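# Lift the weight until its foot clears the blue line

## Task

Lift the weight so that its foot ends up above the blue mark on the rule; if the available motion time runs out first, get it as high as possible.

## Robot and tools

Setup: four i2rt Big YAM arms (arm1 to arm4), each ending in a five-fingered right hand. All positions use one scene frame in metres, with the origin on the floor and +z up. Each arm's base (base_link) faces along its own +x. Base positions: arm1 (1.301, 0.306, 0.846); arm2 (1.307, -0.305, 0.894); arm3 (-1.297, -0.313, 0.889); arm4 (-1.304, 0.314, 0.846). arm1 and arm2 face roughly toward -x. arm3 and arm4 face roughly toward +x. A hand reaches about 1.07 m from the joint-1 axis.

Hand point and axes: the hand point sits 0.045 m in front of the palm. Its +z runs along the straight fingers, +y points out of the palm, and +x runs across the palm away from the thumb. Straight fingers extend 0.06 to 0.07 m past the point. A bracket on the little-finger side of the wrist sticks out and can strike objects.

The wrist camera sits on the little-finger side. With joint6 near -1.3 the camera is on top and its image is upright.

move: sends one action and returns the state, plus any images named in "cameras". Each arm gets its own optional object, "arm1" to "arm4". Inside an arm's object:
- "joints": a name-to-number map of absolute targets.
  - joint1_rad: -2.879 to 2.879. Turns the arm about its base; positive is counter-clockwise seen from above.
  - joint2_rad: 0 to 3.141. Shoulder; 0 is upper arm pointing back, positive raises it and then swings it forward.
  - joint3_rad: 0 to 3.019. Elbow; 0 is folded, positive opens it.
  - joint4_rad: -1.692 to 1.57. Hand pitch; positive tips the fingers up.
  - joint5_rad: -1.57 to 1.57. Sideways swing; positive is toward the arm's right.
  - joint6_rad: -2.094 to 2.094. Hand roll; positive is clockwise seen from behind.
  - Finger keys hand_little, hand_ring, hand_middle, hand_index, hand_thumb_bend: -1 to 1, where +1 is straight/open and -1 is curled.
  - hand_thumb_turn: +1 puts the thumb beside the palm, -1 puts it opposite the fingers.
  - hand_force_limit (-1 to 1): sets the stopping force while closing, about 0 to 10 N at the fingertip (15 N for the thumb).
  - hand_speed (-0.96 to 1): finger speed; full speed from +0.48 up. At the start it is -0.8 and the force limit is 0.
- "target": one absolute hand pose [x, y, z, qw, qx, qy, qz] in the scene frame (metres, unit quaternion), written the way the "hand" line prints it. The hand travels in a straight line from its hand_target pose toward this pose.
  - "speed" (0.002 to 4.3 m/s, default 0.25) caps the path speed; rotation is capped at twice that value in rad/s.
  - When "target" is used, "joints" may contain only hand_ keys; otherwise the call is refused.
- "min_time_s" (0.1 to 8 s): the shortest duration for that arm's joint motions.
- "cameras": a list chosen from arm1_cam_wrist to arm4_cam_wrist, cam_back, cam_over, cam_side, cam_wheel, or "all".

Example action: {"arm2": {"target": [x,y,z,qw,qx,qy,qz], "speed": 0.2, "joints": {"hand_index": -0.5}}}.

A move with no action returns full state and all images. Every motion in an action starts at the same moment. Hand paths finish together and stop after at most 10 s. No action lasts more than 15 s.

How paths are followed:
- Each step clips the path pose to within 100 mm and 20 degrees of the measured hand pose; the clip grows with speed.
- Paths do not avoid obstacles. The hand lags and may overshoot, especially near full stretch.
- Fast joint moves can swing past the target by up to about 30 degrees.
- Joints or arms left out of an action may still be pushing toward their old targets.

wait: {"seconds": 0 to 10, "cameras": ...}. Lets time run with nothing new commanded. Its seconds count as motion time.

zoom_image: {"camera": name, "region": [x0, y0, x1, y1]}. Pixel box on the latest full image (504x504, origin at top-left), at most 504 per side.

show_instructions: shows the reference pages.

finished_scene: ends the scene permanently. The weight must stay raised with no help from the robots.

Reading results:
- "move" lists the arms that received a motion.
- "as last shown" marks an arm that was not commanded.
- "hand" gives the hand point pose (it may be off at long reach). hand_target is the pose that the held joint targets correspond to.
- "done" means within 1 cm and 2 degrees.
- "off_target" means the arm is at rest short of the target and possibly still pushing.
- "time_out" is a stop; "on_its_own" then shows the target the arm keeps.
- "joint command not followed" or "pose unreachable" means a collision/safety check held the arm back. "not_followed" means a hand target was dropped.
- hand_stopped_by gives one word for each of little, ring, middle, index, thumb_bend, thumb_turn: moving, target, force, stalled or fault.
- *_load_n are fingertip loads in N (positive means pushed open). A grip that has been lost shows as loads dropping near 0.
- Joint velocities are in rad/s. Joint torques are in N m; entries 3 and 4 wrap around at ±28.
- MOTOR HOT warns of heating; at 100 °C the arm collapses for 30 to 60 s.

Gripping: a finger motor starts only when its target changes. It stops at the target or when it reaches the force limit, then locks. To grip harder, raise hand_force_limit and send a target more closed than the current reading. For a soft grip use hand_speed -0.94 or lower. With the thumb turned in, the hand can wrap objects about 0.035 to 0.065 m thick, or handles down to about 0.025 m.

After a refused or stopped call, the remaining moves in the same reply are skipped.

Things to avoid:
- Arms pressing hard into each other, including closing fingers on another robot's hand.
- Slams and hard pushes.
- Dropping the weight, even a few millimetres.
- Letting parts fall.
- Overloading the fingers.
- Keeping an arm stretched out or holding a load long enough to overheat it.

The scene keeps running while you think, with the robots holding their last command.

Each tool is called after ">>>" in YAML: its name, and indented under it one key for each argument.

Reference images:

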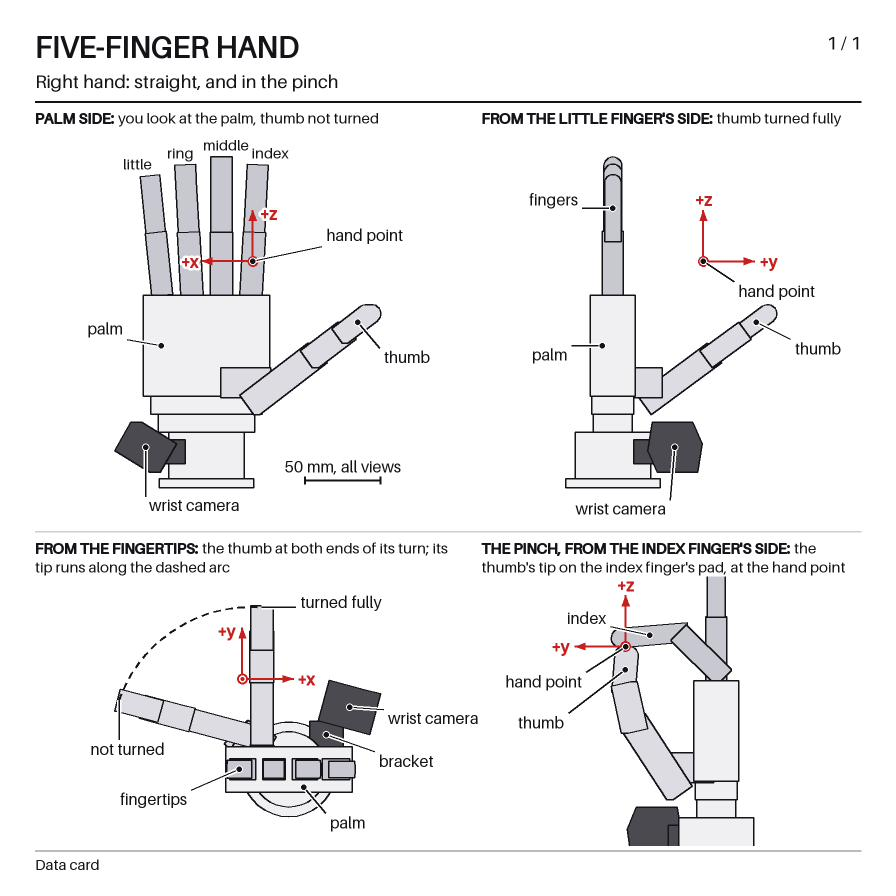

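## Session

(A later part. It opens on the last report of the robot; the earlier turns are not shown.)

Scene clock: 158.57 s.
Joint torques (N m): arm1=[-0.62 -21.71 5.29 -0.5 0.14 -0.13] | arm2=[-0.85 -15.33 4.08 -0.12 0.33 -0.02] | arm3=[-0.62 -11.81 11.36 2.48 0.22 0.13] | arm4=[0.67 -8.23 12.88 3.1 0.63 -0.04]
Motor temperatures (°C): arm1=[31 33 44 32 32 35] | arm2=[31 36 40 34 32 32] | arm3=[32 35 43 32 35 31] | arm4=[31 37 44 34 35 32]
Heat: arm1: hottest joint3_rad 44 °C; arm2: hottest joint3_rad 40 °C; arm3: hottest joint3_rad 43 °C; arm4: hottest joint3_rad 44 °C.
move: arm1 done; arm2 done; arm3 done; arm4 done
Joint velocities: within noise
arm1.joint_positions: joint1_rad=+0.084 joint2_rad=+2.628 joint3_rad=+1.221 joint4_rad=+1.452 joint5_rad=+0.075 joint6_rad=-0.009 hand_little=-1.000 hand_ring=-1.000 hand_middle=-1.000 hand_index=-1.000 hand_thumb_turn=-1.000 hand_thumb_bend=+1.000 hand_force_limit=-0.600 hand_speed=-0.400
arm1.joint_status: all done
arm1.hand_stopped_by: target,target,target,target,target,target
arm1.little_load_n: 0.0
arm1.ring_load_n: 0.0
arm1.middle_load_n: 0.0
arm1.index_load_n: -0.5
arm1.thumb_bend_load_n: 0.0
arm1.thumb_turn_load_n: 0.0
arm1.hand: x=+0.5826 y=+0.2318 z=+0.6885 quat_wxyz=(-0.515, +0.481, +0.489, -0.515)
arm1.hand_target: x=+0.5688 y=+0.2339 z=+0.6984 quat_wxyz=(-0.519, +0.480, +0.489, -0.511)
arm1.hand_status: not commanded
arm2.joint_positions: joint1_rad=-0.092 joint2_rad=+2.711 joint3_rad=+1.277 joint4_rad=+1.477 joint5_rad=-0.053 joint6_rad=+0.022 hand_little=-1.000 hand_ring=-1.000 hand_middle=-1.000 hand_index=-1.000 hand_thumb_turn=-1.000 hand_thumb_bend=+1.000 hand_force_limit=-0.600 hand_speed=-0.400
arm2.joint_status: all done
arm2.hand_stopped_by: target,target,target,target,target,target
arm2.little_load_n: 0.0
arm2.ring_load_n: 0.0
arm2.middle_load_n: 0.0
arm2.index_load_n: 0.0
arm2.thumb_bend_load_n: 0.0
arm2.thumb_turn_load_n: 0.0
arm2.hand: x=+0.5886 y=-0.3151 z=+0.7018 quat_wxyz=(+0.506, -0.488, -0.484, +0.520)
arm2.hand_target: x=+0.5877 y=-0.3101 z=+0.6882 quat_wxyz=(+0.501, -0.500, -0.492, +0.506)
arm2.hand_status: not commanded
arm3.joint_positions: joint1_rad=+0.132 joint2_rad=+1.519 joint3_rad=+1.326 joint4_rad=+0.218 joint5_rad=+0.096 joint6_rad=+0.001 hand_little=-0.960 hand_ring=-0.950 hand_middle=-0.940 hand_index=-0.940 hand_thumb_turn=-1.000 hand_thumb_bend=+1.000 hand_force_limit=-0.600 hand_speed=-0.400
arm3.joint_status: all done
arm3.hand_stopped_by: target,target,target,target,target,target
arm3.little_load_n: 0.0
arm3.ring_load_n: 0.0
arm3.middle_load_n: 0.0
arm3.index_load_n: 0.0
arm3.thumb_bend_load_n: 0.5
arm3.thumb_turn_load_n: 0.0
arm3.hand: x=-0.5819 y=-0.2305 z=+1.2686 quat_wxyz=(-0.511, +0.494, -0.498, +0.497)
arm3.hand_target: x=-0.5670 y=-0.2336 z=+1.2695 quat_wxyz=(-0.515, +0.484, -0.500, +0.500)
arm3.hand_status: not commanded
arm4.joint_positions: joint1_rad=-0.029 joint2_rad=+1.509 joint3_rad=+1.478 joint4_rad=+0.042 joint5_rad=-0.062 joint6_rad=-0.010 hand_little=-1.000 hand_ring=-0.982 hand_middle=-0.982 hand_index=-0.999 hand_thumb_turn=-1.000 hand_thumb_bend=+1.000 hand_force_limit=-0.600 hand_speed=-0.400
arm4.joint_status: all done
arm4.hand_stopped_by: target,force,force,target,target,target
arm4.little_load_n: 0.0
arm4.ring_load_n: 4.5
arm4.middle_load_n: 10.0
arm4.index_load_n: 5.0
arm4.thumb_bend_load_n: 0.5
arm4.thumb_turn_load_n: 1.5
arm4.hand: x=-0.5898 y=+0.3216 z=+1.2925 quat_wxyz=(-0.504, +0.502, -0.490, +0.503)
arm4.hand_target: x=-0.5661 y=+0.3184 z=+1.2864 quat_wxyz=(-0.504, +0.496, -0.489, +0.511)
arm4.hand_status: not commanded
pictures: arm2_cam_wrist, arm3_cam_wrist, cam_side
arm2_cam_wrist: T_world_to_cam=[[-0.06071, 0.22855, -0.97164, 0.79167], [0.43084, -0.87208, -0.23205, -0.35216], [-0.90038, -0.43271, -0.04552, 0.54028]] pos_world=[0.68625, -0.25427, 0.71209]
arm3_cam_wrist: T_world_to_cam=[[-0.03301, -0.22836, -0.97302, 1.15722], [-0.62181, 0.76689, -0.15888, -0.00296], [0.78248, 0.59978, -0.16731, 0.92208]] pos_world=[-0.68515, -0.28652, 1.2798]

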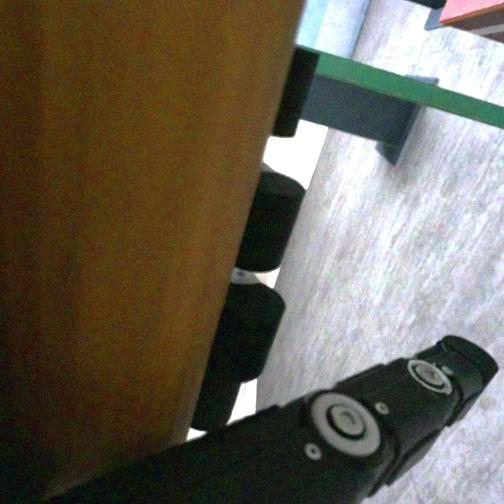

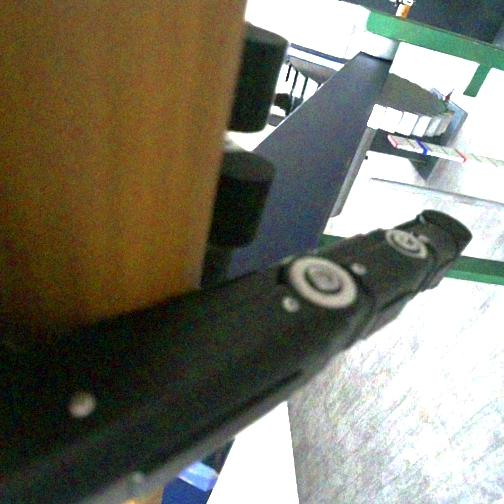

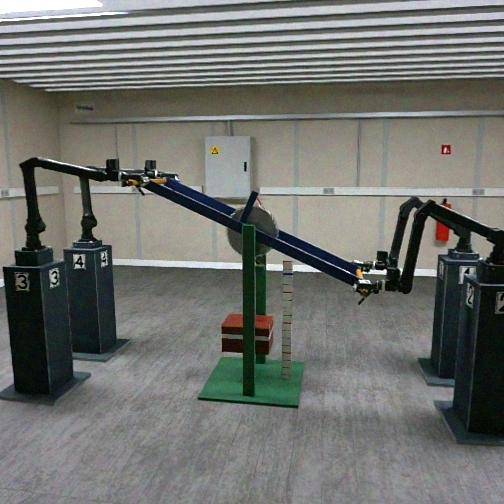

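>>> move:
  arm1: {"target": [0.604, 0.235, 1.260, 0.565, -0.4253, -0.4253, 0.565], "speed": 1.2}
  arm2: {"target": [0.612, -0.312, 1.273, 0.565, -0.4253, -0.4253, 0.565], "speed": 1.2}
  arm3: {"target": [-0.617, -0.230, 0.695, 0.4253, -0.565, 0.565, -0.4253], "speed": 1.2}
  arm4: {"target": [-0.611, 0.320, 0.714, 0.4253, -0.565, 0.565, -0.4253], "speed": 1.2}

>>> move:
  arm1: {"joints": {"joint2_rad": 1.785, "joint3_rad": 0.84}, "min_time_s": 0.35}
  arm2: {"joints": {"joint2_rad": 1.845, "joint3_rad": 0.80}, "min_time_s": 0.35}
  arm3: {"joints": {"joint2_rad": 1.806, "joint3_rad": 0.868}, "min_time_s": 0.35}
  arm4: {"joints": {"joint2_rad": 1.671, "joint3_rad": 0.898}, "min_time_s": 0.35}

>>> move:
  arm1: {"joints": {"joint2_rad": 2.61, "joint3_rad": 1.245, "joint4_rad": 1.41}, "min_time_s": 0.35}
  arm2: {"joints": {"joint2_rad": 2.72, "joint3_rad": 1.29, "joint4_rad": 1.435}, "min_time_s": 0.35}
  arm3: {"joints": {"joint2_rad": 1.555, "joint3_rad": 1.358, "joint4_rad": 0.237}, "min_time_s": 0.35}
  arm4: {"joints": {"joint2_rad": 1.568, "joint3_rad": 1.519, "joint4_rad": 0.075}, "min_time_s": 0.35}
  cameras: ["cam_side"]

>>> zoom_image:
  camera: "cam_side"
  region: [190, 260, 330, 380]

Scene clock: 164.70 s.
Joint torques (N m): arm1=[-0.79 -17.38 10.85 0.29 0.07 -0.03] | arm2=[-0.79 -13.51 10.24 1.01 -0.16 -0.06] | arm3=[0.44 -16.62 3.28 1.35 -0.26 0.1] | arm4=[0.67 -14.62 3.11 1.85 0.07 -0.33]
Motor temperatures (°C): arm1=[31 34 44 32 32 35] | arm2=[31 36 40 34 32 32] | arm3=[32 35 42 32 35 31] | arm4=[31 37 44 34 35 32]
Heat: arm1: hottest joint3_rad 44 °C; arm2: hottest joint3_rad 40 °C; arm3: hottest joint3_rad 42 °C; arm4: hottest joint3_rad 44 °C.
move: arm1 off_target; arm2 off_target; arm3 off_target; arm4 off_target
Joint velocities: within noise
arm1.joint_positions: joint1_rad=+0.087 joint2_rad=+1.545 joint3_rad=+1.171 joint4_rad=+0.609 joint5_rad=+0.077 joint6_rad=-0.023 hand_little=-1.000 hand_ring=-0.999 hand_middle=-0.999 hand_index=-0.999 hand_thumb_turn=-1.000 hand_thumb_bend=+1.000 hand_force_limit=-0.600 hand_speed=-0.400
arm1.joint_status: not commanded
arm1.hand_stopped_by: target,target,target,target,target,target
arm1.little_load_n: 2.0
arm1.ring_load_n: 5.5
arm1.middle_load_n: 5.5
arm1.index_load_n: 5.5
arm1.thumb_bend_load_n: 0.0
arm1.thumb_turn_load_n: 0.0
arm1.hand: x=+0.5985 y=+0.2302 z=+1.2314 quat_wxyz=(-0.558, +0.431, +0.437, -0.559)
arm1.hand_target: x=+0.6043 y=+0.2348 z=+1.2595 quat_wxyz=(-0.565, +0.425, +0.425, -0.565)
arm1.hand_status: off_target (0.029 m and 1.8 deg from the pose sent, 0.572 m and 12.7 deg at the start; pose on its path clipped on 20 of 54 steps)
arm2.joint_positions: joint1_rad=-0.092 joint2_rad=+1.559 joint3_rad=+1.094 joint4_rad=+0.695 joint5_rad=-0.042 joint6_rad=+0.027 hand_little=-1.000 hand_ring=-0.999 hand_middle=-0.999 hand_index=-0.999 hand_thumb_turn=-1.000 hand_thumb_bend=+1.000 hand_force_limit=-0.600 hand_speed=-0.400
arm2.joint_status: not commanded
arm2.hand_stopped_by: target,target,target,target,target,target
arm2.little_load_n: 0.0
arm2.ring_load_n: 5.5
arm2.middle_load_n: 7.0
arm2.index_load_n: 7.5
arm2.thumb_bend_load_n: 0.0
arm2.thumb_turn_load_n: 0.0
arm2.hand: x=+0.6095 y=-0.3149 z=+1.2430 quat_wxyz=(+0.552, -0.440, -0.433, +0.561)
arm2.hand_target: x=+0.6126 y=-0.3121 z=+1.2729 quat_wxyz=(+0.565, -0.425, -0.425, +0.565)
arm2.hand_status: off_target (0.030 m and 2.4 deg from the pose sent, 0.572 m and 13.0 deg at the start; pose on its path clipped on 20 of 55 steps)
arm3.joint_positions: joint1_rad=+0.127 joint2_rad=+2.431 joint3_rad=+1.101 joint4_rad=+1.099 joint5_rad=+0.106 joint6_rad=+0.002 hand_little=-0.960 hand_ring=-0.950 hand_middle=-0.940 hand_index=-0.940 hand_thumb_turn=-1.000 hand_thumb_bend=+1.000 hand_force_limit=-0.600 hand_speed=-0.400
arm3.joint_status: not commanded
arm3.hand_stopped_by: target,target,target,target,target,target
arm3.little_load_n: 0.0
arm3.ring_load_n: 0.0
arm3.middle_load_n: 0.0
arm3.index_load_n: 0.0
arm3.thumb_bend_load_n: 0.0
arm3.thumb_turn_load_n: 0.0
arm3.hand: x=-0.6094 y=-0.2304 z=+0.7175 quat_wxyz=(-0.434, +0.558, -0.555, +0.439)
arm3.hand_target: x=-0.6179 y=-0.2301 z=+0.6955 quat_wxyz=(-0.425, +0.565, -0.565, +0.425)
arm3.hand_status: off_target (0.024 m and 2.4 deg from the pose sent, 0.575 m and 17.0 deg at the start; pose on its path clipped on 19 of 53 steps)
arm4.joint_positions: joint1_rad=-0.029 joint2_rad=+2.298 joint3_rad=+1.087 joint4_rad=+0.959 joint5_rad=-0.050 joint6_rad=+0.017 hand_little=-1.000 hand_ring=-0.982 hand_middle=-0.983 hand_index=-0.999 hand_thumb_turn=-1.000 hand_thumb_bend=+1.000 hand_force_limit=-0.600 hand_speed=-0.400
arm4.joint_status: not commanded
arm4.hand_stopped_by: target,force,force,target,target,target
arm4.little_load_n: 0.0
arm4.ring_load_n: 4.0
arm4.middle_load_n: 3.5
arm4.index_load_n: 8.5
arm4.thumb_bend_load_n: 0.0
arm4.thumb_turn_load_n: 0.5
arm4.hand: x=-0.6001 y=+0.3210 z=+0.7355 quat_wxyz=(-0.441, +0.551, -0.565, +0.428)
arm4.hand_target: x=-0.6113 y=+0.3200 z=+0.7146 quat_wxyz=(-0.425, +0.565, -0.565, +0.425)
arm4.hand_status: off_target (0.024 m and 2.5 deg from the pose sent, 0.579 m and 17.0 deg at the start; pose on its path clipped on 19 of 54 steps)
pictures: none

Scene clock: 166.03 s.
Joint torques (N m): arm1=[-0.62 -9 3.89 -0.81 0.18 -0.3] | arm2=[-0.85 -7.24 3.58 -0.17 -0.08 0.06] | arm3=[-0.5 -17.73 8.53 3.55 0.07 0.09] | arm4=[0.62 -16.26 9.37 3.67 -0.09 -0.12]
Motor temperatures (°C): arm1=[31 34 43 32 32 35] | arm2=[31 36 39 34 32 32] | arm3=[32 35 42 32 35 31] | arm4=[31 37 43 34 35 32]
Heat: arm1: hottest joint3_rad 43 °C; arm2: hottest joint3_rad 39 °C; arm3: hottest joint3_rad 42 °C; arm4: hottest joint3_rad 43 °C.
move: arm1 done; arm2 done; arm3 done; arm4 done
Joint velocities: within noise
arm1.joint_positions: joint1_rad=+0.087 joint2_rad=+1.718 joint3_rad=+0.879 joint4_rad=+0.641 joint5_rad=+0.074 joint6_rad=+0.009 hand_little=-1.000 hand_ring=-1.000 hand_middle=-0.999 hand_index=-1.000 hand_thumb_turn=-1.000 hand_thumb_bend=+1.000 hand_force_limit=-0.600 hand_speed=-0.400
arm1.joint_status: all done
arm1.hand_stopped_by: target,target,target,target,target,target
arm1.little_load_n: 0.0
arm1.ring_load_n: 0.5
arm1.middle_load_n: 1.0
arm1.index_load_n: 1.5
arm1.thumb_bend_load_n: 0.0
arm1.thumb_turn_load_n: 0.0
arm1.hand: x=+0.6537 y=+0.2334 z=+0.9545 quat_wxyz=(-0.452, +0.538, +0.548, -0.453)
arm1.hand_target: x=+0.6801 y=+0.2421 z=+0.8809 quat_wxyz=(-0.419, +0.564, +0.590, -0.398)
arm1.hand_status: not commanded
arm2.joint_positions: joint1_rad=-0.092 joint2_rad=+1.781 joint3_rad=+0.844 joint4_rad=+0.728 joint5_rad=-0.044 joint6_rad=+0.014 hand_little=-1.000 hand_ring=-1.000 hand_middle=-0.999 hand_index=-0.999 hand_thumb_turn=-1.000 hand_thumb_bend=+1.000 hand_force_limit=-0.600 hand_speed=-0.400
arm2.joint_status: all done
arm2.hand_stopped_by: target,target,target,target,target,target
arm2.little_load_n: 0.0
arm2.ring_load_n: 3.0
arm2.middle_load_n: 4.0
arm2.index_load_n: 4.5
arm2.thumb_bend_load_n: 0.5
arm2.thumb_turn_load_n: 0.0
arm2.hand: x=+0.6647 y=-0.3166 z=+0.9655 quat_wxyz=(+0.443, -0.553, -0.541, +0.453)
arm2.hand_target: x=+0.6958 y=-0.3156 z=+0.8964 quat_wxyz=(+0.399, -0.588, -0.571, +0.411)
arm2.hand_status: not commanded
arm3.joint_positions: joint1_rad=+0.130 joint2_rad=+1.839 joint3_rad=+0.826 joint4_rad=+1.043 joint5_rad=+0.098 joint6_rad=+0.001 hand_little=-0.960 hand_ring=-0.950 hand_middle=-0.940 hand_index=-0.940 hand_thumb_turn=-1.000 hand_thumb_bend=+1.000 hand_force_limit=-0.600 hand_speed=-0.400
arm3.joint_status: all done
arm3.hand_stopped_by: target,target,target,target,target,target
arm3.little_load_n: 0.0
arm3.ring_load_n: 0.0
arm3.middle_load_n: 0.0
arm3.index_load_n: 0.0
arm3.thumb_bend_load_n: 0.0
arm3.thumb_turn_load_n: 0.5
arm3.hand: x=-0.6386 y=-0.2339 z=+0.9850 quat_wxyz=(-0.511, +0.492, -0.498, +0.499)
arm3.hand_target: x=-0.6216 y=-0.2356 z=+1.0379 quat_wxyz=(-0.543, +0.455, -0.476, +0.522)
arm3.hand_status: not commanded
arm4.joint_positions: joint1_rad=-0.029 joint2_rad=+1.721 joint3_rad=+0.861 joint4_rad=+0.914 joint5_rad=-0.046 joint6_rad=-0.003 hand_little=-1.000 hand_ring=-0.982 hand_middle=-0.982 hand_index=-1.000 hand_thumb_turn=-1.000 hand_thumb_bend=+1.000 hand_force_limit=-0.600 hand_speed=-0.400
arm4.joint_status: all done
arm4.hand_stopped_by: target,force,force,target,target,target
arm4.little_load_n: 0.0
arm4.ring_load_n: 5.5
arm4.middle_load_n: 6.0
arm4.index_load_n: 2.0
arm4.thumb_bend_load_n: 0.0
arm4.thumb_turn_load_n: 0.0
arm4.hand: x=-0.6388 y=+0.3214 z=+1.0082 quat_wxyz=(-0.512, +0.487, -0.484, +0.516)
arm4.hand_target: x=-0.6295 y=+0.3211 z=+1.0730 quat_wxyz=(-0.540, +0.455, -0.445, +0.552)
arm4.hand_status: not commanded
pictures: none

Scene clock: 167.17 s.
Joint torques (N m): arm1=[-0.62 -22.12 5.31 -0.47 0.18 -0.12] | arm2=[-0.85 -15.38 4.08 -0.06 0.32 -0.02] | arm3=[0.03 -12.63 11.18 2.71 0.25 0.13] | arm4=[0.73 -8.23 12.86 3.06 0.63 -0.04]
Motor temperatures (°C): arm1=[31 34 44 32 32 35] | arm2=[31 36 40 34 32 32] | arm3=[32 35 42 32 35 31] | arm4=[31 37 44 34 35 32]
Heat: arm1: hottest joint3_rad 44 °C; arm2: hottest joint3_rad 40 °C; arm3: hottest joint3_rad 42 °C; arm4: hottest joint3_rad 44 °C.
move: arm1 done; arm2 done; arm3 done; arm4 done
Joint velocities: within noise
arm1.joint_positions: joint1_rad=+0.083 joint2_rad=+2.629 joint3_rad=+1.221 joint4_rad=+1.452 joint5_rad=+0.074 joint6_rad=-0.009 hand_little=-1.000 hand_ring=-1.000 hand_middle=-1.000 hand_index=-1.000 hand_thumb_turn=-1.000 hand_thumb_bend=+1.000 hand_force_limit=-0.600 hand_speed=-0.400
arm1.joint_status: all done
arm1.hand_stopped_by: target,target,target,target,target,target
arm1.little_load_n: 0.0
arm1.ring_load_n: 0.0
arm1.middle_load_n: 0.0
arm1.index_load_n: 0.0
arm1.thumb_bend_load_n: 0.0
arm1.thumb_turn_load_n: 0.0
arm1.hand: x=+0.5826 y=+0.2324 z=+0.6882 quat_wxyz=(-0.515, +0.481, +0.489, -0.514)
arm1.hand_target: x=+0.5688 y=+0.2340 z=+0.6983 quat_wxyz=(-0.519, +0.480, +0.489, -0.511)
arm1.hand_status: not commanded
arm2.joint_positions: joint1_rad=-0.092 joint2_rad=+2.711 joint3_rad=+1.277 joint4_rad=+1.476 joint5_rad=-0.053 joint6_rad=+0.022 hand_little=-1.000 hand_ring=-1.000 hand_middle=-1.000 hand_index=-1.000 hand_thumb_turn=-1.000 hand_thumb_bend=+1.000 hand_force_limit=-0.600 hand_speed=-0.400
arm2.joint_status: all done
arm2.hand_stopped_by: target,target,target,target,target,target
arm2.little_load_n: 0.0
arm2.ring_load_n: 0.0
arm2.middle_load_n: 0.0
arm2.index_load_n: 0.0
arm2.thumb_bend_load_n: 0.0
arm2.thumb_turn_load_n: 0.0
arm2.hand: x=+0.5887 y=-0.3151 z=+0.7015 quat_wxyz=(+0.506, -0.489, -0.485, +0.520)
arm2.hand_target: x=+0.5879 y=-0.3100 z=+0.6881 quat_wxyz=(+0.501, -0.500, -0.492, +0.506)
arm2.hand_status: not commanded
arm3.joint_positions: joint1_rad=+0.130 joint2_rad=+1.518 joint3_rad=+1.326 joint4_rad=+0.217 joint5_rad=+0.095 joint6_rad=+0.000 hand_little=-0.960 hand_ring=-0.950 hand_middle=-0.940 hand_index=-0.940 hand_thumb_turn=-1.000 hand_thumb_bend=+1.000 hand_force_limit=-0.600 hand_speed=-0.400
arm3.joint_status: all done
arm3.hand_stopped_by: target,target,target,target,target,target
arm3.little_load_n: 0.0
arm3.ring_load_n: 0.0
arm3.middle_load_n: 0.0
arm3.index_load_n: 0.0
arm3.thumb_bend_load_n: 0.0
arm3.thumb_turn_load_n: 0.5
arm3.hand: x=-0.5818 y=-0.2318 z=+1.2687 quat_wxyz=(-0.510, +0.494, -0.498, +0.497)
arm3.hand_target: x=-0.5671 y=-0.2336 z=+1.2696 quat_wxyz=(-0.515, +0.484, -0.500, +0.500)
arm3.hand_status: not commanded
arm4.joint_positions: joint1_rad=-0.029 joint2_rad=+1.509 joint3_rad=+1.478 joint4_rad=+0.042 joint5_rad=-0.062 joint6_rad=-0.010 hand_little=-1.000 hand_ring=-0.982 hand_middle=-0.982 hand_index=-0.999 hand_thumb_turn=-1.000 hand_thumb_bend=+1.000 hand_force_limit=-0.600 hand_speed=-0.400
arm4.joint_status: all done
arm4.hand_stopped_by: target,force,force,target,target,target
arm4.little_load_n: 0.0
arm4.ring_load_n: 4.5
arm4.middle_load_n: 9.5
arm4.index_load_n: 5.0
arm4.thumb_bend_load_n: 0.0
arm4.thumb_turn_load_n: 1.5
arm4.hand: x=-0.5898 y=+0.3216 z=+1.2926 quat_wxyz=(-0.504, +0.502, -0.490, +0.504)
arm4.hand_target: x=-0.5662 y=+0.3182 z=+1.2865 quat_wxyz=(-0.504, +0.496, -0.489, +0.512)
arm4.hand_status: not commanded

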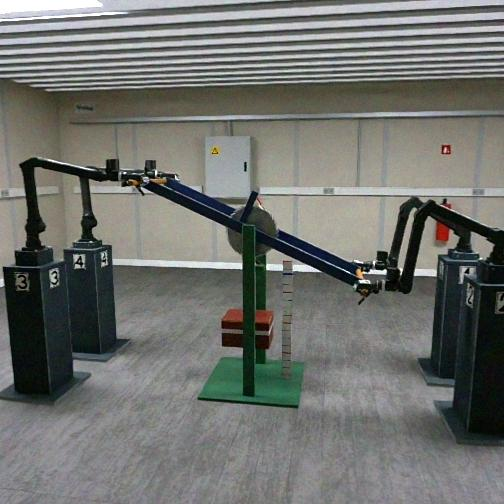

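Scaled by 3.600 from the camera's image (finer frame: 720x720).

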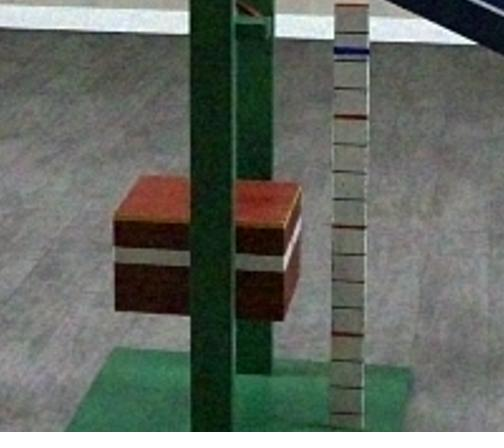

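>>> move:
  arm1: {"target": [0.604, 0.235, 1.260, 0.565, -0.4253, -0.4253, 0.565], "speed": 1.8}
  arm2: {"target": [0.612, -0.312, 1.273, 0.565, -0.4253, -0.4253, 0.565], "speed": 1.8}
  arm3: {"target": [-0.617, -0.230, 0.695, 0.4253, -0.565, 0.565, -0.4253], "speed": 1.8}
  arm4: {"target": [-0.611, 0.320, 0.714, 0.4253, -0.565, 0.565, -0.4253], "speed": 1.8}

>>> move:
  arm1: {"joints": {"joint2_rad": 1.785, "joint3_rad": 0.84}, "min_time_s": 0.4}
  arm2: {"joints": {"joint2_rad": 1.845, "joint3_rad": 0.80}, "min_time_s": 0.4}
  arm3: {"joints": {"joint2_rad": 1.806, "joint3_rad": 0.868}, "min_time_s": 0.4}
  arm4: {"joints": {"joint2_rad": 1.671, "joint3_rad": 0.898}, "min_time_s": 0.4}

>>> move:
  arm1: {"joints": {"joint2_rad": 2.61, "joint3_rad": 1.245, "joint4_rad": 1.41}, "min_time_s": 0.4}
  arm2: {"joints": {"joint2_rad": 2.72, "joint3_rad": 1.29, "joint4_rad": 1.435}, "min_time_s": 0.4}
  arm3: {"joints": {"joint2_rad": 1.555, "joint3_rad": 1.358, "joint4_rad": 0.237}, "min_time_s": 0.4}
  arm4: {"joints": {"joint2_rad": 1.568, "joint3_rad": 1.519, "joint4_rad": 0.075}, "min_time_s": 0.4}

>>> move:
  arm1: {"target": [0.604, 0.235, 1.260, 0.565, -0.4253, -0.4253, 0.565], "speed": 1.0}
  arm2: {"target": [0.612, -0.312, 1.273, 0.565, -0.4253, -0.4253, 0.565], "speed": 1.0}
  arm3: {"target": [-0.617, -0.230, 0.695, 0.4253, -0.565, 0.565, -0.4253], "speed": 1.0}
  arm4: {"target": [-0.611, 0.320, 0.714, 0.4253, -0.565, 0.565, -0.4253], "speed": 1.0}

>>> move:
  arm1: {"joints": {"joint2_rad": 1.785, "joint3_rad": 0.84}, "min_time_s": 0.4}
  arm2: {"joints": {"joint2_rad": 1.845, "joint3_rad": 0.80}, "min_time_s": 0.4}
  arm3: {"joints": {"joint2_rad": 1.806, "joint3_rad": 0.868}, "min_time_s": 0.4}
  arm4: {"joints": {"joint2_rad": 1.671, "joint3_rad": 0.898}, "min_time_s": 0.4}

>>> move:
  arm1: {"joints": {"joint2_rad": 2.61, "joint3_rad": 1.245, "joint4_rad": 1.41}, "min_time_s": 0.4}
  arm2: {"joints": {"joint2_rad": 2.72, "joint3_rad": 1.29, "joint4_rad": 1.435}, "min_time_s": 0.4}
  arm3: {"joints": {"joint2_rad": 1.555, "joint3_rad": 1.358, "joint4_rad": 0.237}, "min_time_s": 0.4}
  arm4: {"joints": {"joint2_rad": 1.568, "joint3_rad": 1.519, "joint4_rad": 0.075}, "min_time_s": 0.4}
  cameras: ["cam_side", "cam_wheel", "cam_over"]

>>> zoom_image:
  camera: "cam_side"
  region: [190, 250, 330, 370]

Scene clock: 171.63 s.
Joint torques (N m): arm1=[-0.91 -17.38 10.84 0.27 0.06 0] | arm2=[-0.85 -13.57 10.22 0.98 -0.16 -0.06] | arm3=[0.32 -16.44 3.85 1.37 -0.22 0.11] | arm4=[0.73 -14.62 3.11 1.85 0.09 -0.33]
Motor temperatures (°C): arm1=[31 34 43 32 32 35] | arm2=[31 37 39 34 32 32] | arm3=[32 35 42 32 35 31] | arm4=[31 37 43 34 35 32]
Heat: arm1: hottest joint3_rad 43 °C; arm2: hottest joint3_rad 39 °C; arm3: hottest joint3_rad 42 °C; arm4: hottest joint3_rad 43 °C.
move: arm1 off_target; arm2 off_target; arm3 off_target; arm4 off_target
Joint velocities: within noise
arm1.joint_positions: joint1_rad=+0.087 joint2_rad=+1.545 joint3_rad=+1.171 joint4_rad=+0.609 joint5_rad=+0.077 joint6_rad=-0.023 hand_little=-1.000 hand_ring=-0.999 hand_middle=-0.999 hand_index=-0.999 hand_thumb_turn=-1.000 hand_thumb_bend=+1.000 hand_force_limit=-0.600 hand_speed=-0.400
arm1.joint_status: not commanded
arm1.hand_stopped_by: target,target,target,target,target,target
arm1.little_load_n: 2.0
arm1.ring_load_n: 5.5
arm1.middle_load_n: 5.5
arm1.index_load_n: 5.5
arm1.thumb_bend_load_n: 0.0
arm1.thumb_turn_load_n: 0.0
arm1.hand: x=+0.5985 y=+0.2305 z=+1.2315 quat_wxyz=(-0.558, +0.431, +0.436, -0.559)
arm1.hand_target: x=+0.6043 y=+0.2349 z=+1.2595 quat_wxyz=(-0.565, +0.425, +0.425, -0.565)
arm1.hand_status: off_target (0.029 m and 1.8 deg from the pose sent, 0.572 m and 12.7 deg at the start; pose on its path clipped on 20 of 53 steps)
arm2.joint_positions: joint1_rad=-0.092 joint2_rad=+1.559 joint3_rad=+1.094 joint4_rad=+0.695 joint5_rad=-0.042 joint6_rad=+0.027 hand_little=-1.000 hand_ring=-0.999 hand_middle=-0.999 hand_index=-0.999 hand_thumb_turn=-1.000 hand_thumb_bend=+1.000 hand_force_limit=-0.600 hand_speed=-0.400
arm2.joint_status: not commanded
arm2.hand_stopped_by: target,target,target,target,target,target
arm2.little_load_n: 0.0
arm2.ring_load_n: 6.0
arm2.middle_load_n: 7.0
arm2.index_load_n: 7.5
arm2.thumb_bend_load_n: 0.0
arm2.thumb_turn_load_n: 0.0
arm2.hand: x=+0.6095 y=-0.3149 z=+1.2431 quat_wxyz=(+0.552, -0.439, -0.433, +0.561)
arm2.hand_target: x=+0.6126 y=-0.3120 z=+1.2729 quat_wxyz=(+0.565, -0.425, -0.425, +0.565)
arm2.hand_status: off_target (0.030 m and 2.4 deg from the pose sent, 0.572 m and 13.1 deg at the start; pose on its path clipped on 20 of 55 steps)
arm3.joint_positions: joint1_rad=+0.126 joint2_rad=+2.431 joint3_rad=+1.101 joint4_rad=+1.099 joint5_rad=+0.105 joint6_rad=+0.002 hand_little=-0.960 hand_ring=-0.950 hand_middle=-0.940 hand_index=-0.940 hand_thumb_turn=-1.000 hand_thumb_bend=+1.000 hand_force_limit=-0.600 hand_speed=-0.400
arm3.joint_status: not commanded
arm3.hand_stopped_by: target,target,target,target,target,target
arm3.little_load_n: 0.0
arm3.ring_load_n: 0.0
arm3.middle_load_n: 0.0
arm3.index_load_n: 0.0
arm3.thumb_bend_load_n: 0.0
arm3.thumb_turn_load_n: -0.5
arm3.hand: x=-0.6093 y=-0.2311 z=+0.7175 quat_wxyz=(-0.434, +0.557, -0.555, +0.439)
arm3.hand_target: x=-0.6179 y=-0.2301 z=+0.6956 quat_wxyz=(-0.425, +0.565, -0.565, +0.425)
arm3.hand_status: off_target (0.024 m and 2.4 deg from the pose sent, 0.575 m and 16.9 deg at the start; pose on its path clipped on 19 of 55 steps)
arm4.joint_positions: joint1_rad=-0.029 joint2_rad=+2.299 joint3_rad=+1.087 joint4_rad=+0.960 joint5_rad=-0.050 joint6_rad=+0.017 hand_little=-1.000 hand_ring=-0.982 hand_middle=-0.983 hand_index=-0.999 hand_thumb_turn=-1.000 hand_thumb_bend=+1.000 hand_force_limit=-0.600 hand_speed=-0.400
arm4.joint_status: not commanded
arm4.hand_stopped_by: target,force,force,target,target,target
arm4.little_load_n: 0.0
arm4.ring_load_n: 4.0
arm4.middle_load_n: 3.0
arm4.index_load_n: 8.5
arm4.thumb_bend_load_n: 0.0
arm4.thumb_turn_load_n: 0.0
arm4.hand: x=-0.6001 y=+0.3213 z=+0.7354 quat_wxyz=(-0.441, +0.551, -0.565, +0.428)
arm4.hand_target: x=-0.6114 y=+0.3200 z=+0.7145 quat_wxyz=(-0.425, +0.565, -0.565, +0.425)
arm4.hand_status: off_target (0.024 m and 2.5 deg from the pose sent, 0.579 m and 17.0 deg at the start; pose on its path clipped on 19 of 54 steps)
pictures: none

Scene clock: 172.97 s.
Joint torques (N m): arm1=[-0.97 -8.7 3.9 -0.88 0.2 -0.31] | arm2=[-0.79 -7.24 3.56 -0.17 -0.06 0.06] | arm3=[-0.32 -18.14 8.65 3.43 0.11 0.06] | arm4=[0.67 -16.26 9.39 3.71 -0.09 -0.12]
Motor temperatures (°C): arm1=[31 34 43 32 32 35] | arm2=[31 37 39 34 32 32] | arm3=[32 35 42 32 35 31] | arm4=[31 37 43 34 35 32]
Heat: arm1: hottest joint3_rad 43 °C; arm2: hottest joint3_rad 39 °C; arm3: hottest joint3_rad 42 °C; arm4: hottest joint3_rad 43 °C.
move: arm1 done; arm2 done; arm3 done; arm4 done
Joint velocities: within noise
arm1.joint_positions: joint1_rad=+0.087 joint2_rad=+1.718 joint3_rad=+0.878 joint4_rad=+0.642 joint5_rad=+0.074 joint6_rad=+0.009 hand_little=-1.000 hand_ring=-1.000 hand_middle=-0.999 hand_index=-1.000 hand_thumb_turn=-1.000 hand_thumb_bend=+1.000 hand_force_limit=-0.600 hand_speed=-0.400
arm1.joint_status: all done
arm1.hand_stopped_by: target,target,target,target,target,target
arm1.little_load_n: 0.0
arm1.ring_load_n: 0.5
arm1.middle_load_n: 1.0
arm1.index_load_n: 1.0
arm1.thumb_bend_load_n: 0.0
arm1.thumb_turn_load_n: 0.0
arm1.hand: x=+0.6538 y=+0.2337 z=+0.9543 quat_wxyz=(-0.452, +0.539, +0.548, -0.453)
arm1.hand_target: x=+0.6803 y=+0.2422 z=+0.8807 quat_wxyz=(-0.419, +0.564, +0.590, -0.398)
arm1.hand_status: not commanded
arm2.joint_positions: joint1_rad=-0.092 joint2_rad=+1.782 joint3_rad=+0.844 joint4_rad=+0.728 joint5_rad=-0.045 joint6_rad=+0.014 hand_little=-1.000 hand_ring=-1.000 hand_middle=-0.999 hand_index=-0.999 hand_thumb_turn=-1.000 hand_thumb_bend=+1.000 hand_force_limit=-0.600 hand_speed=-0.400
arm2.joint_status: all done
arm2.hand_stopped_by: target,target,target,target,target,target
arm2.little_load_n: 0.0
arm2.ring_load_n: 3.0
arm2.middle_load_n: 4.5
arm2.index_load_n: 4.5
arm2.thumb_bend_load_n: 0.0
arm2.thumb_turn_load_n: 0.0
arm2.hand: x=+0.6647 y=-0.3167 z=+0.9652 quat_wxyz=(+0.443, -0.553, -0.542, +0.453)
arm2.hand_target: x=+0.6959 y=-0.3155 z=+0.8962 quat_wxyz=(+0.399, -0.588, -0.571, +0.411)
arm2.hand_status: not commanded
arm3.joint_positions: joint1_rad=+0.129 joint2_rad=+1.839 joint3_rad=+0.826 joint4_rad=+1.042 joint5_rad=+0.098 joint6_rad=+0.001 hand_little=-0.960 hand_ring=-0.950 hand_middle=-0.940 hand_index=-0.940 hand_thumb_turn=-1.000 hand_thumb_bend=+1.000 hand_force_limit=-0.600 hand_speed=-0.400
arm3.joint_status: all done
arm3.hand_stopped_by: target,target,target,target,target,target
arm3.little_load_n: 0.0
arm3.ring_load_n: 0.0
arm3.middle_load_n: 0.0
arm3.index_load_n: 0.0
arm3.thumb_bend_load_n: 0.0
arm3.thumb_turn_load_n: 0.5
arm3.hand: x=-0.6387 y=-0.2347 z=+0.9851 quat_wxyz=(-0.511, +0.492, -0.498, +0.499)
arm3.hand_target: x=-0.6216 y=-0.2356 z=+1.0380 quat_wxyz=(-0.543, +0.455, -0.476, +0.522)
arm3.hand_status: not commanded
arm4.joint_positions: joint1_rad=-0.029 joint2_rad=+1.721 joint3_rad=+0.861 joint4_rad=+0.912 joint5_rad=-0.046 joint6_rad=-0.002 hand_little=-1.000 hand_ring=-0.982 hand_middle=-0.982 hand_index=-1.000 hand_thumb_turn=-1.000 hand_thumb_bend=+1.000 hand_force_limit=-0.600 hand_speed=-0.400
arm4.joint_status: all done
arm4.hand_stopped_by: target,force,force,target,target,target
arm4.little_load_n: 0.0
arm4.ring_load_n: 5.0
arm4.middle_load_n: 6.0
arm4.index_load_n: 2.5
arm4.thumb_bend_load_n: 0.0
arm4.thumb_turn_load_n: 0.0
arm4.hand: x=-0.6389 y=+0.3217 z=+1.0080 quat_wxyz=(-0.512, +0.487, -0.485, +0.516)
arm4.hand_target: x=-0.6295 y=+0.3212 z=+1.0733 quat_wxyz=(-0.540, +0.455, -0.445, +0.552)
arm4.hand_status: not commanded
pictures: none

Scene clock: 174.13 s.
Joint torques (N m): arm1=[-0.44 -22.12 5.33 -0.39 0.14 -0.13] | arm2=[-0.91 -15.33 4.1 -0.05 0.32 -0.02] | arm3=[-0.44 -11.46 11.29 2.52 0.2 0.11] | arm4=[0.67 -8.29 12.83 3.11 0.63 -0.04]
Motor temperatures (°C): arm1=[31 34 43 32 32 35] | arm2=[31 37 39 34 32 32] | arm3=[32 35 42 32 35 31] | arm4=[31 37 44 34 35 32]
Heat: arm1: hottest joint3_rad 43 °C; arm2: hottest joint3_rad 39 °C; arm3: hottest joint3_rad 42 °C; arm4: hottest joint3_rad 44 °C.
move: arm1 done; arm2 done; arm3 done; arm4 done
Joint velocities: within noise
arm1.joint_positions: joint1_rad=+0.084 joint2_rad=+2.629 joint3_rad=+1.221 joint4_rad=+1.452 joint5_rad=+0.075 joint6_rad=-0.010 hand_little=-1.000 hand_ring=-1.000 hand_middle=-1.000 hand_index=-1.000 hand_thumb_turn=-1.000 hand_thumb_bend=+1.000 hand_force_limit=-0.600 hand_speed=-0.400
arm1.joint_status: all done
arm1.hand_stopped_by: target,target,target,target,target,target
arm1.little_load_n: 0.0
arm1.ring_load_n: 0.0
arm1.middle_load_n: 0.0
arm1.index_load_n: 0.0
arm1.thumb_bend_load_n: 0.0
arm1.thumb_turn_load_n: -0.5
arm1.hand: x=+0.5827 y=+0.2323 z=+0.6882 quat_wxyz=(-0.515, +0.481, +0.489, -0.514)
arm1.hand_target: x=+0.5687 y=+0.2339 z=+0.6984 quat_wxyz=(-0.519, +0.480, +0.489, -0.511)
arm1.hand_status: not commanded
arm2.joint_positions: joint1_rad=-0.092 joint2_rad=+2.711 joint3_rad=+1.277 joint4_rad=+1.476 joint5_rad=-0.053 joint6_rad=+0.022 hand_little=-1.000 hand_ring=-1.000 hand_middle=-1.000 hand_index=-1.000 hand_thumb_turn=-1.000 hand_thumb_bend=+1.000 hand_force_limit=-0.600 hand_speed=-0.400
arm2.joint_status: all done
arm2.hand_stopped_by: target,target,target,target,target,target
arm2.little_load_n: 0.0
arm2.ring_load_n: 0.0
arm2.middle_load_n: 0.0
arm2.index_load_n: 0.0
arm2.thumb_bend_load_n: 0.0
arm2.thumb_turn_load_n: 0.0
arm2.hand: x=+0.5887 y=-0.3153 z=+0.7014 quat_wxyz=(+0.506, -0.489, -0.485, +0.520)
arm2.hand_target: x=+0.5878 y=-0.3101 z=+0.6882 quat_wxyz=(+0.501, -0.500, -0.492, +0.506)
arm2.hand_status: not commanded
arm3.joint_positions: joint1_rad=+0.129 joint2_rad=+1.518 joint3_rad=+1.326 joint4_rad=+0.216 joint5_rad=+0.096 joint6_rad=+0.001 hand_little=-0.960 hand_ring=-0.950 hand_middle=-0.940 hand_index=-0.940 hand_thumb_turn=-1.000 hand_thumb_bend=+1.000 hand_force_limit=-0.600 hand_speed=-0.400
arm3.joint_status: all done
arm3.hand_stopped_by: target,target,target,target,target,target
arm3.little_load_n: 0.0
arm3.ring_load_n: 0.0
arm3.middle_load_n: 0.0
arm3.index_load_n: 0.0
arm3.thumb_bend_load_n: 0.5
arm3.thumb_turn_load_n: 0.0
arm3.hand: x=-0.5819 y=-0.2328 z=+1.2686 quat_wxyz=(-0.510, +0.494, -0.499, +0.497)
arm3.hand_target: x=-0.5670 y=-0.2336 z=+1.2693 quat_wxyz=(-0.515, +0.484, -0.500, +0.500)
arm3.hand_status: not commanded
arm4.joint_positions: joint1_rad=-0.029 joint2_rad=+1.509 joint3_rad=+1.478 joint4_rad=+0.042 joint5_rad=-0.062 joint6_rad=-0.010 hand_little=-1.000 hand_ring=-0.982 hand_middle=-0.982 hand_index=-0.999 hand_thumb_turn=-1.000 hand_thumb_bend=+1.000 hand_force_limit=-0.600 hand_speed=-0.400
arm4.joint_status: all done
arm4.hand_stopped_by: target,force,force,target,target,target
arm4.little_load_n: 0.0
arm4.ring_load_n: 4.5
arm4.middle_load_n: 9.5
arm4.index_load_n: 5.0
arm4.thumb_bend_load_n: 0.5
arm4.thumb_turn_load_n: 2.0
arm4.hand: x=-0.5899 y=+0.3219 z=+1.2924 quat_wxyz=(-0.504, +0.503, -0.490, +0.503)
arm4.hand_target: x=-0.5661 y=+0.3183 z=+1.2862 quat_wxyz=(-0.503, +0.496, -0.489, +0.511)
arm4.hand_status: not commanded
pictures: none

Scene clock: 175.97 s.
Joint torques (N m): arm1=[-0.91 -17.55 10.81 0.24 0.06 -0.01] | arm2=[-0.85 -13.57 10.22 1.01 -0.16 -0.06] | arm3=[0.44 -15.5 3.78 1.06 -0.2 0] | arm4=[0.67 -14.62 3.1 1.84 0.09 -0.33]
Motor temperatures (°C): arm1=[31 35 43 32 32 35] | arm2=[31 37 39 34 32 32] | arm3=[32 35 42 32 35 31] | arm4=[31 37 43 34 35 32]
Heat: arm1: hottest joint3_rad 43 °C; arm2: hottest joint3_rad 39 °C; arm3: hottest joint3_rad 42 °C; arm4: hottest joint3_rad 43 °C.
move: arm1 off_target; arm2 off_target; arm3 off_target; arm4 off_target
Joint velocities: within noise
arm1.joint_positions: joint1_rad=+0.087 joint2_rad=+1.545 joint3_rad=+1.171 joint4_rad=+0.609 joint5_rad=+0.077 joint6_rad=-0.023 hand_little=-1.000 hand_ring=-0.999 hand_middle=-0.999 hand_index=-0.999 hand_thumb_turn=-1.000 hand_thumb_bend=+1.000 hand_force_limit=-0.600 hand_speed=-0.400
arm1.joint_status: not commanded
arm1.hand_stopped_by: target,target,target,target,target,target
arm1.little_load_n: 2.0
arm1.ring_load_n: 5.5
arm1.middle_load_n: 5.5
arm1.index_load_n: 5.5
arm1.thumb_bend_load_n: 0.0
arm1.thumb_turn_load_n: 0.0
arm1.hand: x=+0.5986 y=+0.2308 z=+1.2318 quat_wxyz=(-0.559, +0.431, +0.436, -0.558)
arm1.hand_target: x=+0.6044 y=+0.2349 z=+1.2599 quat_wxyz=(-0.565, +0.425, +0.425, -0.565)
arm1.hand_status: off_target (0.029 m and 1.8 deg from the pose sent, 0.572 m and 12.7 deg at the start; pose on its path clipped on 22 of 52 steps)
arm2.joint_positions: joint1_rad=-0.092 joint2_rad=+1.559 joint3_rad=+1.094 joint4_rad=+0.695 joint5_rad=-0.042 joint6_rad=+0.027 hand_little=-1.000 hand_ring=-0.999 hand_middle=-0.999 hand_index=-0.999 hand_thumb_turn=-1.000 hand_thumb_bend=+1.000 hand_force_limit=-0.600 hand_speed=-0.400
arm2.joint_status: not commanded
arm2.hand_stopped_by: target,target,target,target,target,target
arm2.little_load_n: 0.0
arm2.ring_load_n: 6.0
arm2.middle_load_n: 7.0
arm2.index_load_n: 7.5
arm2.thumb_bend_load_n: 0.0
arm2.thumb_turn_load_n: 0.0
arm2.hand: x=+0.6095 y=-0.3151 z=+1.2430 quat_wxyz=(+0.552, -0.439, -0.433, +0.561)
arm2.hand_target: x=+0.6126 y=-0.3121 z=+1.2729 quat_wxyz=(+0.565, -0.425, -0.425, +0.565)
arm2.hand_status: off_target (0.030 m and 2.4 deg from the pose sent, 0.572 m and 13.1 deg at the start; pose on its path clipped on 21 of 55 steps)
arm3.joint_positions: joint1_rad=+0.124 joint2_rad=+2.431 joint3_rad=+1.101 joint4_rad=+1.099 joint5_rad=+0.105 joint6_rad=+0.002 hand_little=-0.960 hand_ring=-0.950 hand_middle=-0.940 hand_index=-0.940 hand_thumb_turn=-1.000 hand_thumb_bend=+1.000 hand_force_limit=-0.600 hand_speed=-0.400
arm3.joint_status: not commanded
arm3.hand_stopped_by: target,target,target,target,target,target
arm3.little_load_n: 0.0
arm3.ring_load_n: 0.0
arm3.middle_load_n: 0.0
arm3.index_load_n: 0.0
arm3.thumb_bend_load_n: 0.0
arm3.thumb_turn_load_n: 0.0
arm3.hand: x=-0.6091 y=-0.2322 z=+0.7177 quat_wxyz=(-0.434, +0.557, -0.555, +0.440)
arm3.hand_target: x=-0.6177 y=-0.2302 z=+0.6957 quat_wxyz=(-0.425, +0.565, -0.565, +0.425)
arm3.hand_status: off_target (0.024 m and 2.4 deg from the pose sent, 0.575 m and 16.9 deg at the start; pose on its path clipped on 20 of 53 steps)
arm4.joint_positions: joint1_rad=-0.029 joint2_rad=+2.298 joint3_rad=+1.087 joint4_rad=+0.960 joint5_rad=-0.051 joint6_rad=+0.017 hand_little=-1.000 hand_ring=-0.982 hand_middle=-0.983 hand_index=-0.999 hand_thumb_turn=-1.000 hand_thumb_bend=+1.000 hand_force_limit=-0.600 hand_speed=-0.400
arm4.joint_status: not commanded
arm4.hand_stopped_by: target,force,force,target,target,target
arm4.little_load_n: 0.5
arm4.ring_load_n: 4.0
arm4.middle_load_n: 3.0
arm4.index_load_n: 9.0
arm4.thumb_bend_load_n: 0.0
arm4.thumb_turn_load_n: 0.0
arm4.hand: x=-0.6003 y=+0.3216 z=+0.7355 quat_wxyz=(-0.442, +0.551, -0.565, +0.427)
arm4.hand_target: x=-0.6114 y=+0.3201 z=+0.7146 quat_wxyz=(-0.425, +0.565, -0.565, +0.425)
arm4.hand_status: off_target (0.024 m and 2.5 deg from the pose sent, 0.579 m and 17.0 deg at the start; pose on its path clipped on 20 of 54 steps)
pictures: none

Scene clock: 177.30 s.
Joint torques (N m): arm1=[-0.91 -8.88 3.96 -0.87 0.19 -0.29] | arm2=[-0.85 -7.24 3.56 -0.18 -0.06 0.06] | arm3=[-0.26 -16.97 8.85 3.56 0.16 0.16] | arm4=[0.62 -16.32 9.39 3.73 -0.09 -0.12]
Motor temperatures (°C): arm1=[31 34 43 32 32 35] | arm2=[31 37 39 34 32 32] | arm3=[32 35 42 32 35 31] | arm4=[31 37 43 34 35 32]
Heat: arm1: hottest joint3_rad 43 °C; arm2: hottest joint3_rad 39 °C; arm3: hottest joint3_rad 42 °C; arm4: hottest joint3_rad 43 °C.
move: arm1 done; arm2 done; arm3 done; arm4 done
Joint velocities: within noise
arm1.joint_positions: joint1_rad=+0.087 joint2_rad=+1.718 joint3_rad=+0.878 joint4_rad=+0.642 joint5_rad=+0.074 joint6_rad=+0.009 hand_little=-1.000 hand_ring=-1.000 hand_middle=-0.999 hand_index=-1.000 hand_thumb_turn=-1.000 hand_thumb_bend=+1.000 hand_force_limit=-0.600 hand_speed=-0.400
arm1.joint_status: all done
arm1.hand_stopped_by: target,target,target,target,target,target
arm1.little_load_n: 0.0
arm1.ring_load_n: 1.0
arm1.middle_load_n: 1.0
arm1.index_load_n: 1.5
arm1.thumb_bend_load_n: 0.0
arm1.thumb_turn_load_n: 0.0
arm1.hand: x=+0.6537 y=+0.2339 z=+0.9546 quat_wxyz=(-0.453, +0.539, +0.548, -0.453)
arm1.hand_target: x=+0.6802 y=+0.2422 z=+0.8808 quat_wxyz=(-0.419, +0.564, +0.590, -0.398)
arm1.hand_status: not commanded
arm2.joint_positions: joint1_rad=-0.092 joint2_rad=+1.782 joint3_rad=+0.844 joint4_rad=+0.728 joint5_rad=-0.045 joint6_rad=+0.014 hand_little=-1.000 hand_ring=-1.000 hand_middle=-0.999 hand_index=-0.999 hand_thumb_turn=-1.000 hand_thumb_bend=+1.000 hand_force_limit=-0.600 hand_speed=-0.400
arm2.joint_status: all done
arm2.hand_stopped_by: target,target,target,target,target,target
arm2.little_load_n: 0.0
arm2.ring_load_n: 3.0
arm2.middle_load_n: 4.0
arm2.index_load_n: 4.5
arm2.thumb_bend_load_n: 0.5
arm2.thumb_turn_load_n: 0.0
arm2.hand: x=+0.6647 y=-0.3169 z=+0.9652 quat_wxyz=(+0.443, -0.552, -0.542, +0.453)
arm2.hand_target: x=+0.6959 y=-0.3156 z=+0.8962 quat_wxyz=(+0.399, -0.588, -0.571, +0.411)
arm2.hand_status: not commanded
arm3.joint_positions: joint1_rad=+0.128 joint2_rad=+1.839 joint3_rad=+0.826 joint4_rad=+1.042 joint5_rad=+0.098 joint6_rad=+0.001 hand_little=-0.960 hand_ring=-0.950 hand_middle=-0.940 hand_index=-0.940 hand_thumb_turn=-1.000 hand_thumb_bend=+1.000 hand_force_limit=-0.600 hand_speed=-0.400
arm3.joint_status: all done
arm3.hand_stopped_by: target,target,target,target,target,target
arm3.little_load_n: -0.5
arm3.ring_load_n: 0.0
arm3.middle_load_n: 0.0
arm3.index_load_n: 0.5
arm3.thumb_bend_load_n: 0.5
arm3.thumb_turn_load_n: 0.5
arm3.hand: x=-0.6386 y=-0.2355 z=+0.9851 quat_wxyz=(-0.511, +0.492, -0.498, +0.499)
arm3.hand_target: x=-0.6216 y=-0.2357 z=+1.0378 quat_wxyz=(-0.543, +0.455, -0.476, +0.522)
arm3.hand_status: not commanded
arm4.joint_positions: joint1_rad=-0.028 joint2_rad=+1.721 joint3_rad=+0.861 joint4_rad=+0.912 joint5_rad=-0.046 joint6_rad=-0.002 hand_little=-1.000 hand_ring=-0.982 hand_middle=-0.982 hand_index=-1.000 hand_thumb_turn=-1.000 hand_thumb_bend=+1.000 hand_force_limit=-0.600 hand_speed=-0.400
arm4.joint_status: all done
arm4.hand_stopped_by: target,force,force,target,target,target
arm4.little_load_n: 0.0
arm4.ring_load_n: 5.5
arm4.middle_load_n: 6.5
arm4.index_load_n: 2.5
arm4.thumb_bend_load_n: 0.0
arm4.thumb_turn_load_n: 0.0
arm4.hand: x=-0.6389 y=+0.3220 z=+1.0080 quat_wxyz=(-0.512, +0.487, -0.485, +0.516)
arm4.hand_target: x=-0.6295 y=+0.3213 z=+1.0732 quat_wxyz=(-0.540, +0.455, -0.445, +0.552)
arm4.hand_status: not commanded
pictures: none

Scene clock: 178.47 s.
Joint torques (N m): arm1=[-0.5 -22.01 5.27 -0.54 0.13 -0.12] | arm2=[-0.91 -15.33 4.1 -0.05 0.33 -0.02] | arm3=[-0.79 -11.81 11.25 2.74 0.14 0.14] | arm4=[0.62 -8.23 12.83 3.1 0.63 -0.04]
Motor temperatures (°C): arm1=[31 35 44 32 32 35] | arm2=[31 37 40 34 32 32] | arm3=[32 35 42 32 35 31] | arm4=[31 37 43 34 35 32]
Heat: arm1: hottest joint3_rad 44 °C; arm2: hottest joint3_rad 40 °C; arm3: hottest joint3_rad 42 °C; arm4: hottest joint3_rad 43 °C.
move: arm1 done; arm2 done; arm3 done; arm4 done
Joint velocities: within noise
arm1.joint_positions: joint1_rad=+0.083 joint2_rad=+2.629 joint3_rad=+1.221 joint4_rad=+1.452 joint5_rad=+0.075 joint6_rad=-0.010 hand_little=-1.000 hand_ring=-1.000 hand_middle=-1.000 hand_index=-1.000 hand_thumb_turn=-1.000 hand_thumb_bend=+1.000 hand_force_limit=-0.600 hand_speed=-0.400
arm1.joint_status: all done
arm1.hand_stopped_by: target,target,target,target,target,target
arm1.little_load_n: 0.0
arm1.ring_load_n: 0.0
arm1.middle_load_n: 0.0
arm1.index_load_n: 0.0
arm1.thumb_bend_load_n: 0.0
arm1.thumb_turn_load_n: 0.0
arm1.hand: x=+0.5826 y=+0.2325 z=+0.6882 quat_wxyz=(-0.515, +0.481, +0.489, -0.514)
arm1.hand_target: x=+0.5688 y=+0.2340 z=+0.6981 quat_wxyz=(-0.519, +0.480, +0.489, -0.511)
arm1.hand_status: not commanded
arm2.joint_positions: joint1_rad=-0.092 joint2_rad=+2.710 joint3_rad=+1.277 joint4_rad=+1.476 joint5_rad=-0.053 joint6_rad=+0.022 hand_little=-1.000 hand_ring=-1.000 hand_middle=-1.000 hand_index=-1.000 hand_thumb_turn=-1.000 hand_thumb_bend=+1.000 hand_force_limit=-0.600 hand_speed=-0.400
arm2.joint_status: all done
arm2.hand_stopped_by: target,target,target,target,target,target
arm2.little_load_n: 0.0
arm2.ring_load_n: 0.0
arm2.middle_load_n: 0.0
arm2.index_load_n: 0.0
arm2.thumb_bend_load_n: 0.0
arm2.thumb_turn_load_n: 0.0
arm2.hand: x=+0.5886 y=-0.3153 z=+0.7017 quat_wxyz=(+0.506, -0.489, -0.485, +0.520)
arm2.hand_target: x=+0.5877 y=-0.3100 z=+0.6884 quat_wxyz=(+0.502, -0.500, -0.492, +0.506)
arm2.hand_status: not commanded
arm3.joint_positions: joint1_rad=+0.128 joint2_rad=+1.518 joint3_rad=+1.326 joint4_rad=+0.216 joint5_rad=+0.096 joint6_rad=+0.001 hand_little=-0.960 hand_ring=-0.950 hand_middle=-0.940 hand_index=-0.940 hand_thumb_turn=-1.000 hand_thumb_bend=+1.000 hand_force_limit=-0.600 hand_speed=-0.400
arm3.joint_status: all done
arm3.hand_stopped_by: target,target,target,target,target,target
arm3.little_load_n: 0.0
arm3.ring_load_n: 0.0
arm3.middle_load_n: 0.5
arm3.index_load_n: 0.5
arm3.thumb_bend_load_n: 0.5
arm3.thumb_turn_load_n: 0.0
arm3.hand: x=-0.5819 y=-0.2336 z=+1.2686 quat_wxyz=(-0.509, +0.494, -0.499, +0.498)
arm3.hand_target: x=-0.5671 y=-0.2336 z=+1.2693 quat_wxyz=(-0.515, +0.484, -0.500, +0.500)
arm3.hand_status: not commanded
arm4.joint_positions: joint1_rad=-0.029 joint2_rad=+1.509 joint3_rad=+1.478 joint4_rad=+0.042 joint5_rad=-0.062 joint6_rad=-0.010 hand_little=-1.000 hand_ring=-0.982 hand_middle=-0.982 hand_index=-0.999 hand_thumb_turn=-1.000 hand_thumb_bend=+1.000 hand_force_limit=-0.600 hand_speed=-0.400
arm4.joint_status: all done
arm4.hand_stopped_by: target,force,force,target,target,target
arm4.little_load_n: 0.0
arm4.ring_load_n: 4.5
arm4.middle_load_n: 9.5
arm4.index_load_n: 5.5
arm4.thumb_bend_load_n: 0.5
arm4.thumb_turn_load_n: 1.5
arm4.hand: x=-0.5899 y=+0.3222 z=+1.2924 quat_wxyz=(-0.504, +0.503, -0.490, +0.503)
arm4.hand_target: x=-0.5661 y=+0.3184 z=+1.2862 quat_wxyz=(-0.504, +0.496, -0.489, +0.511)
arm4.hand_status: not commanded
pictures: cam_over, cam_side, cam_wheel

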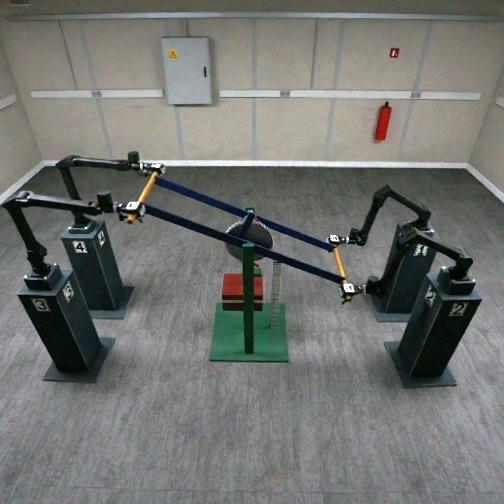

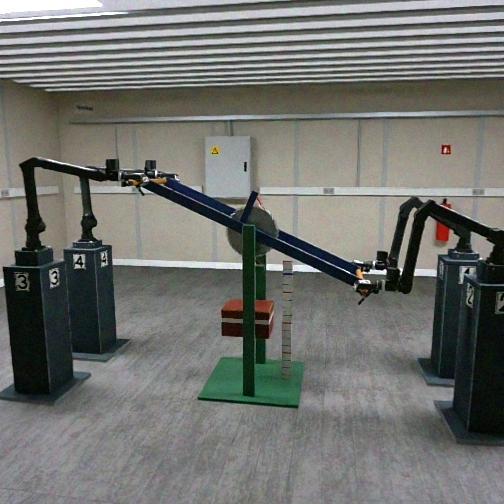

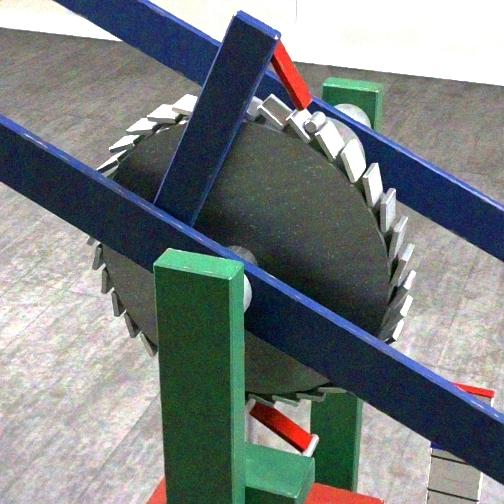

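Scaled by 3.600 from the camera's image (finer frame: 720x720).

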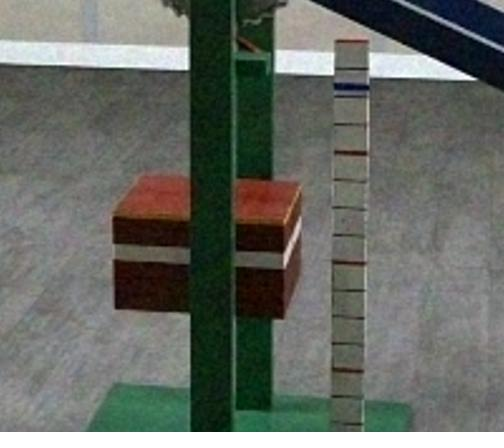

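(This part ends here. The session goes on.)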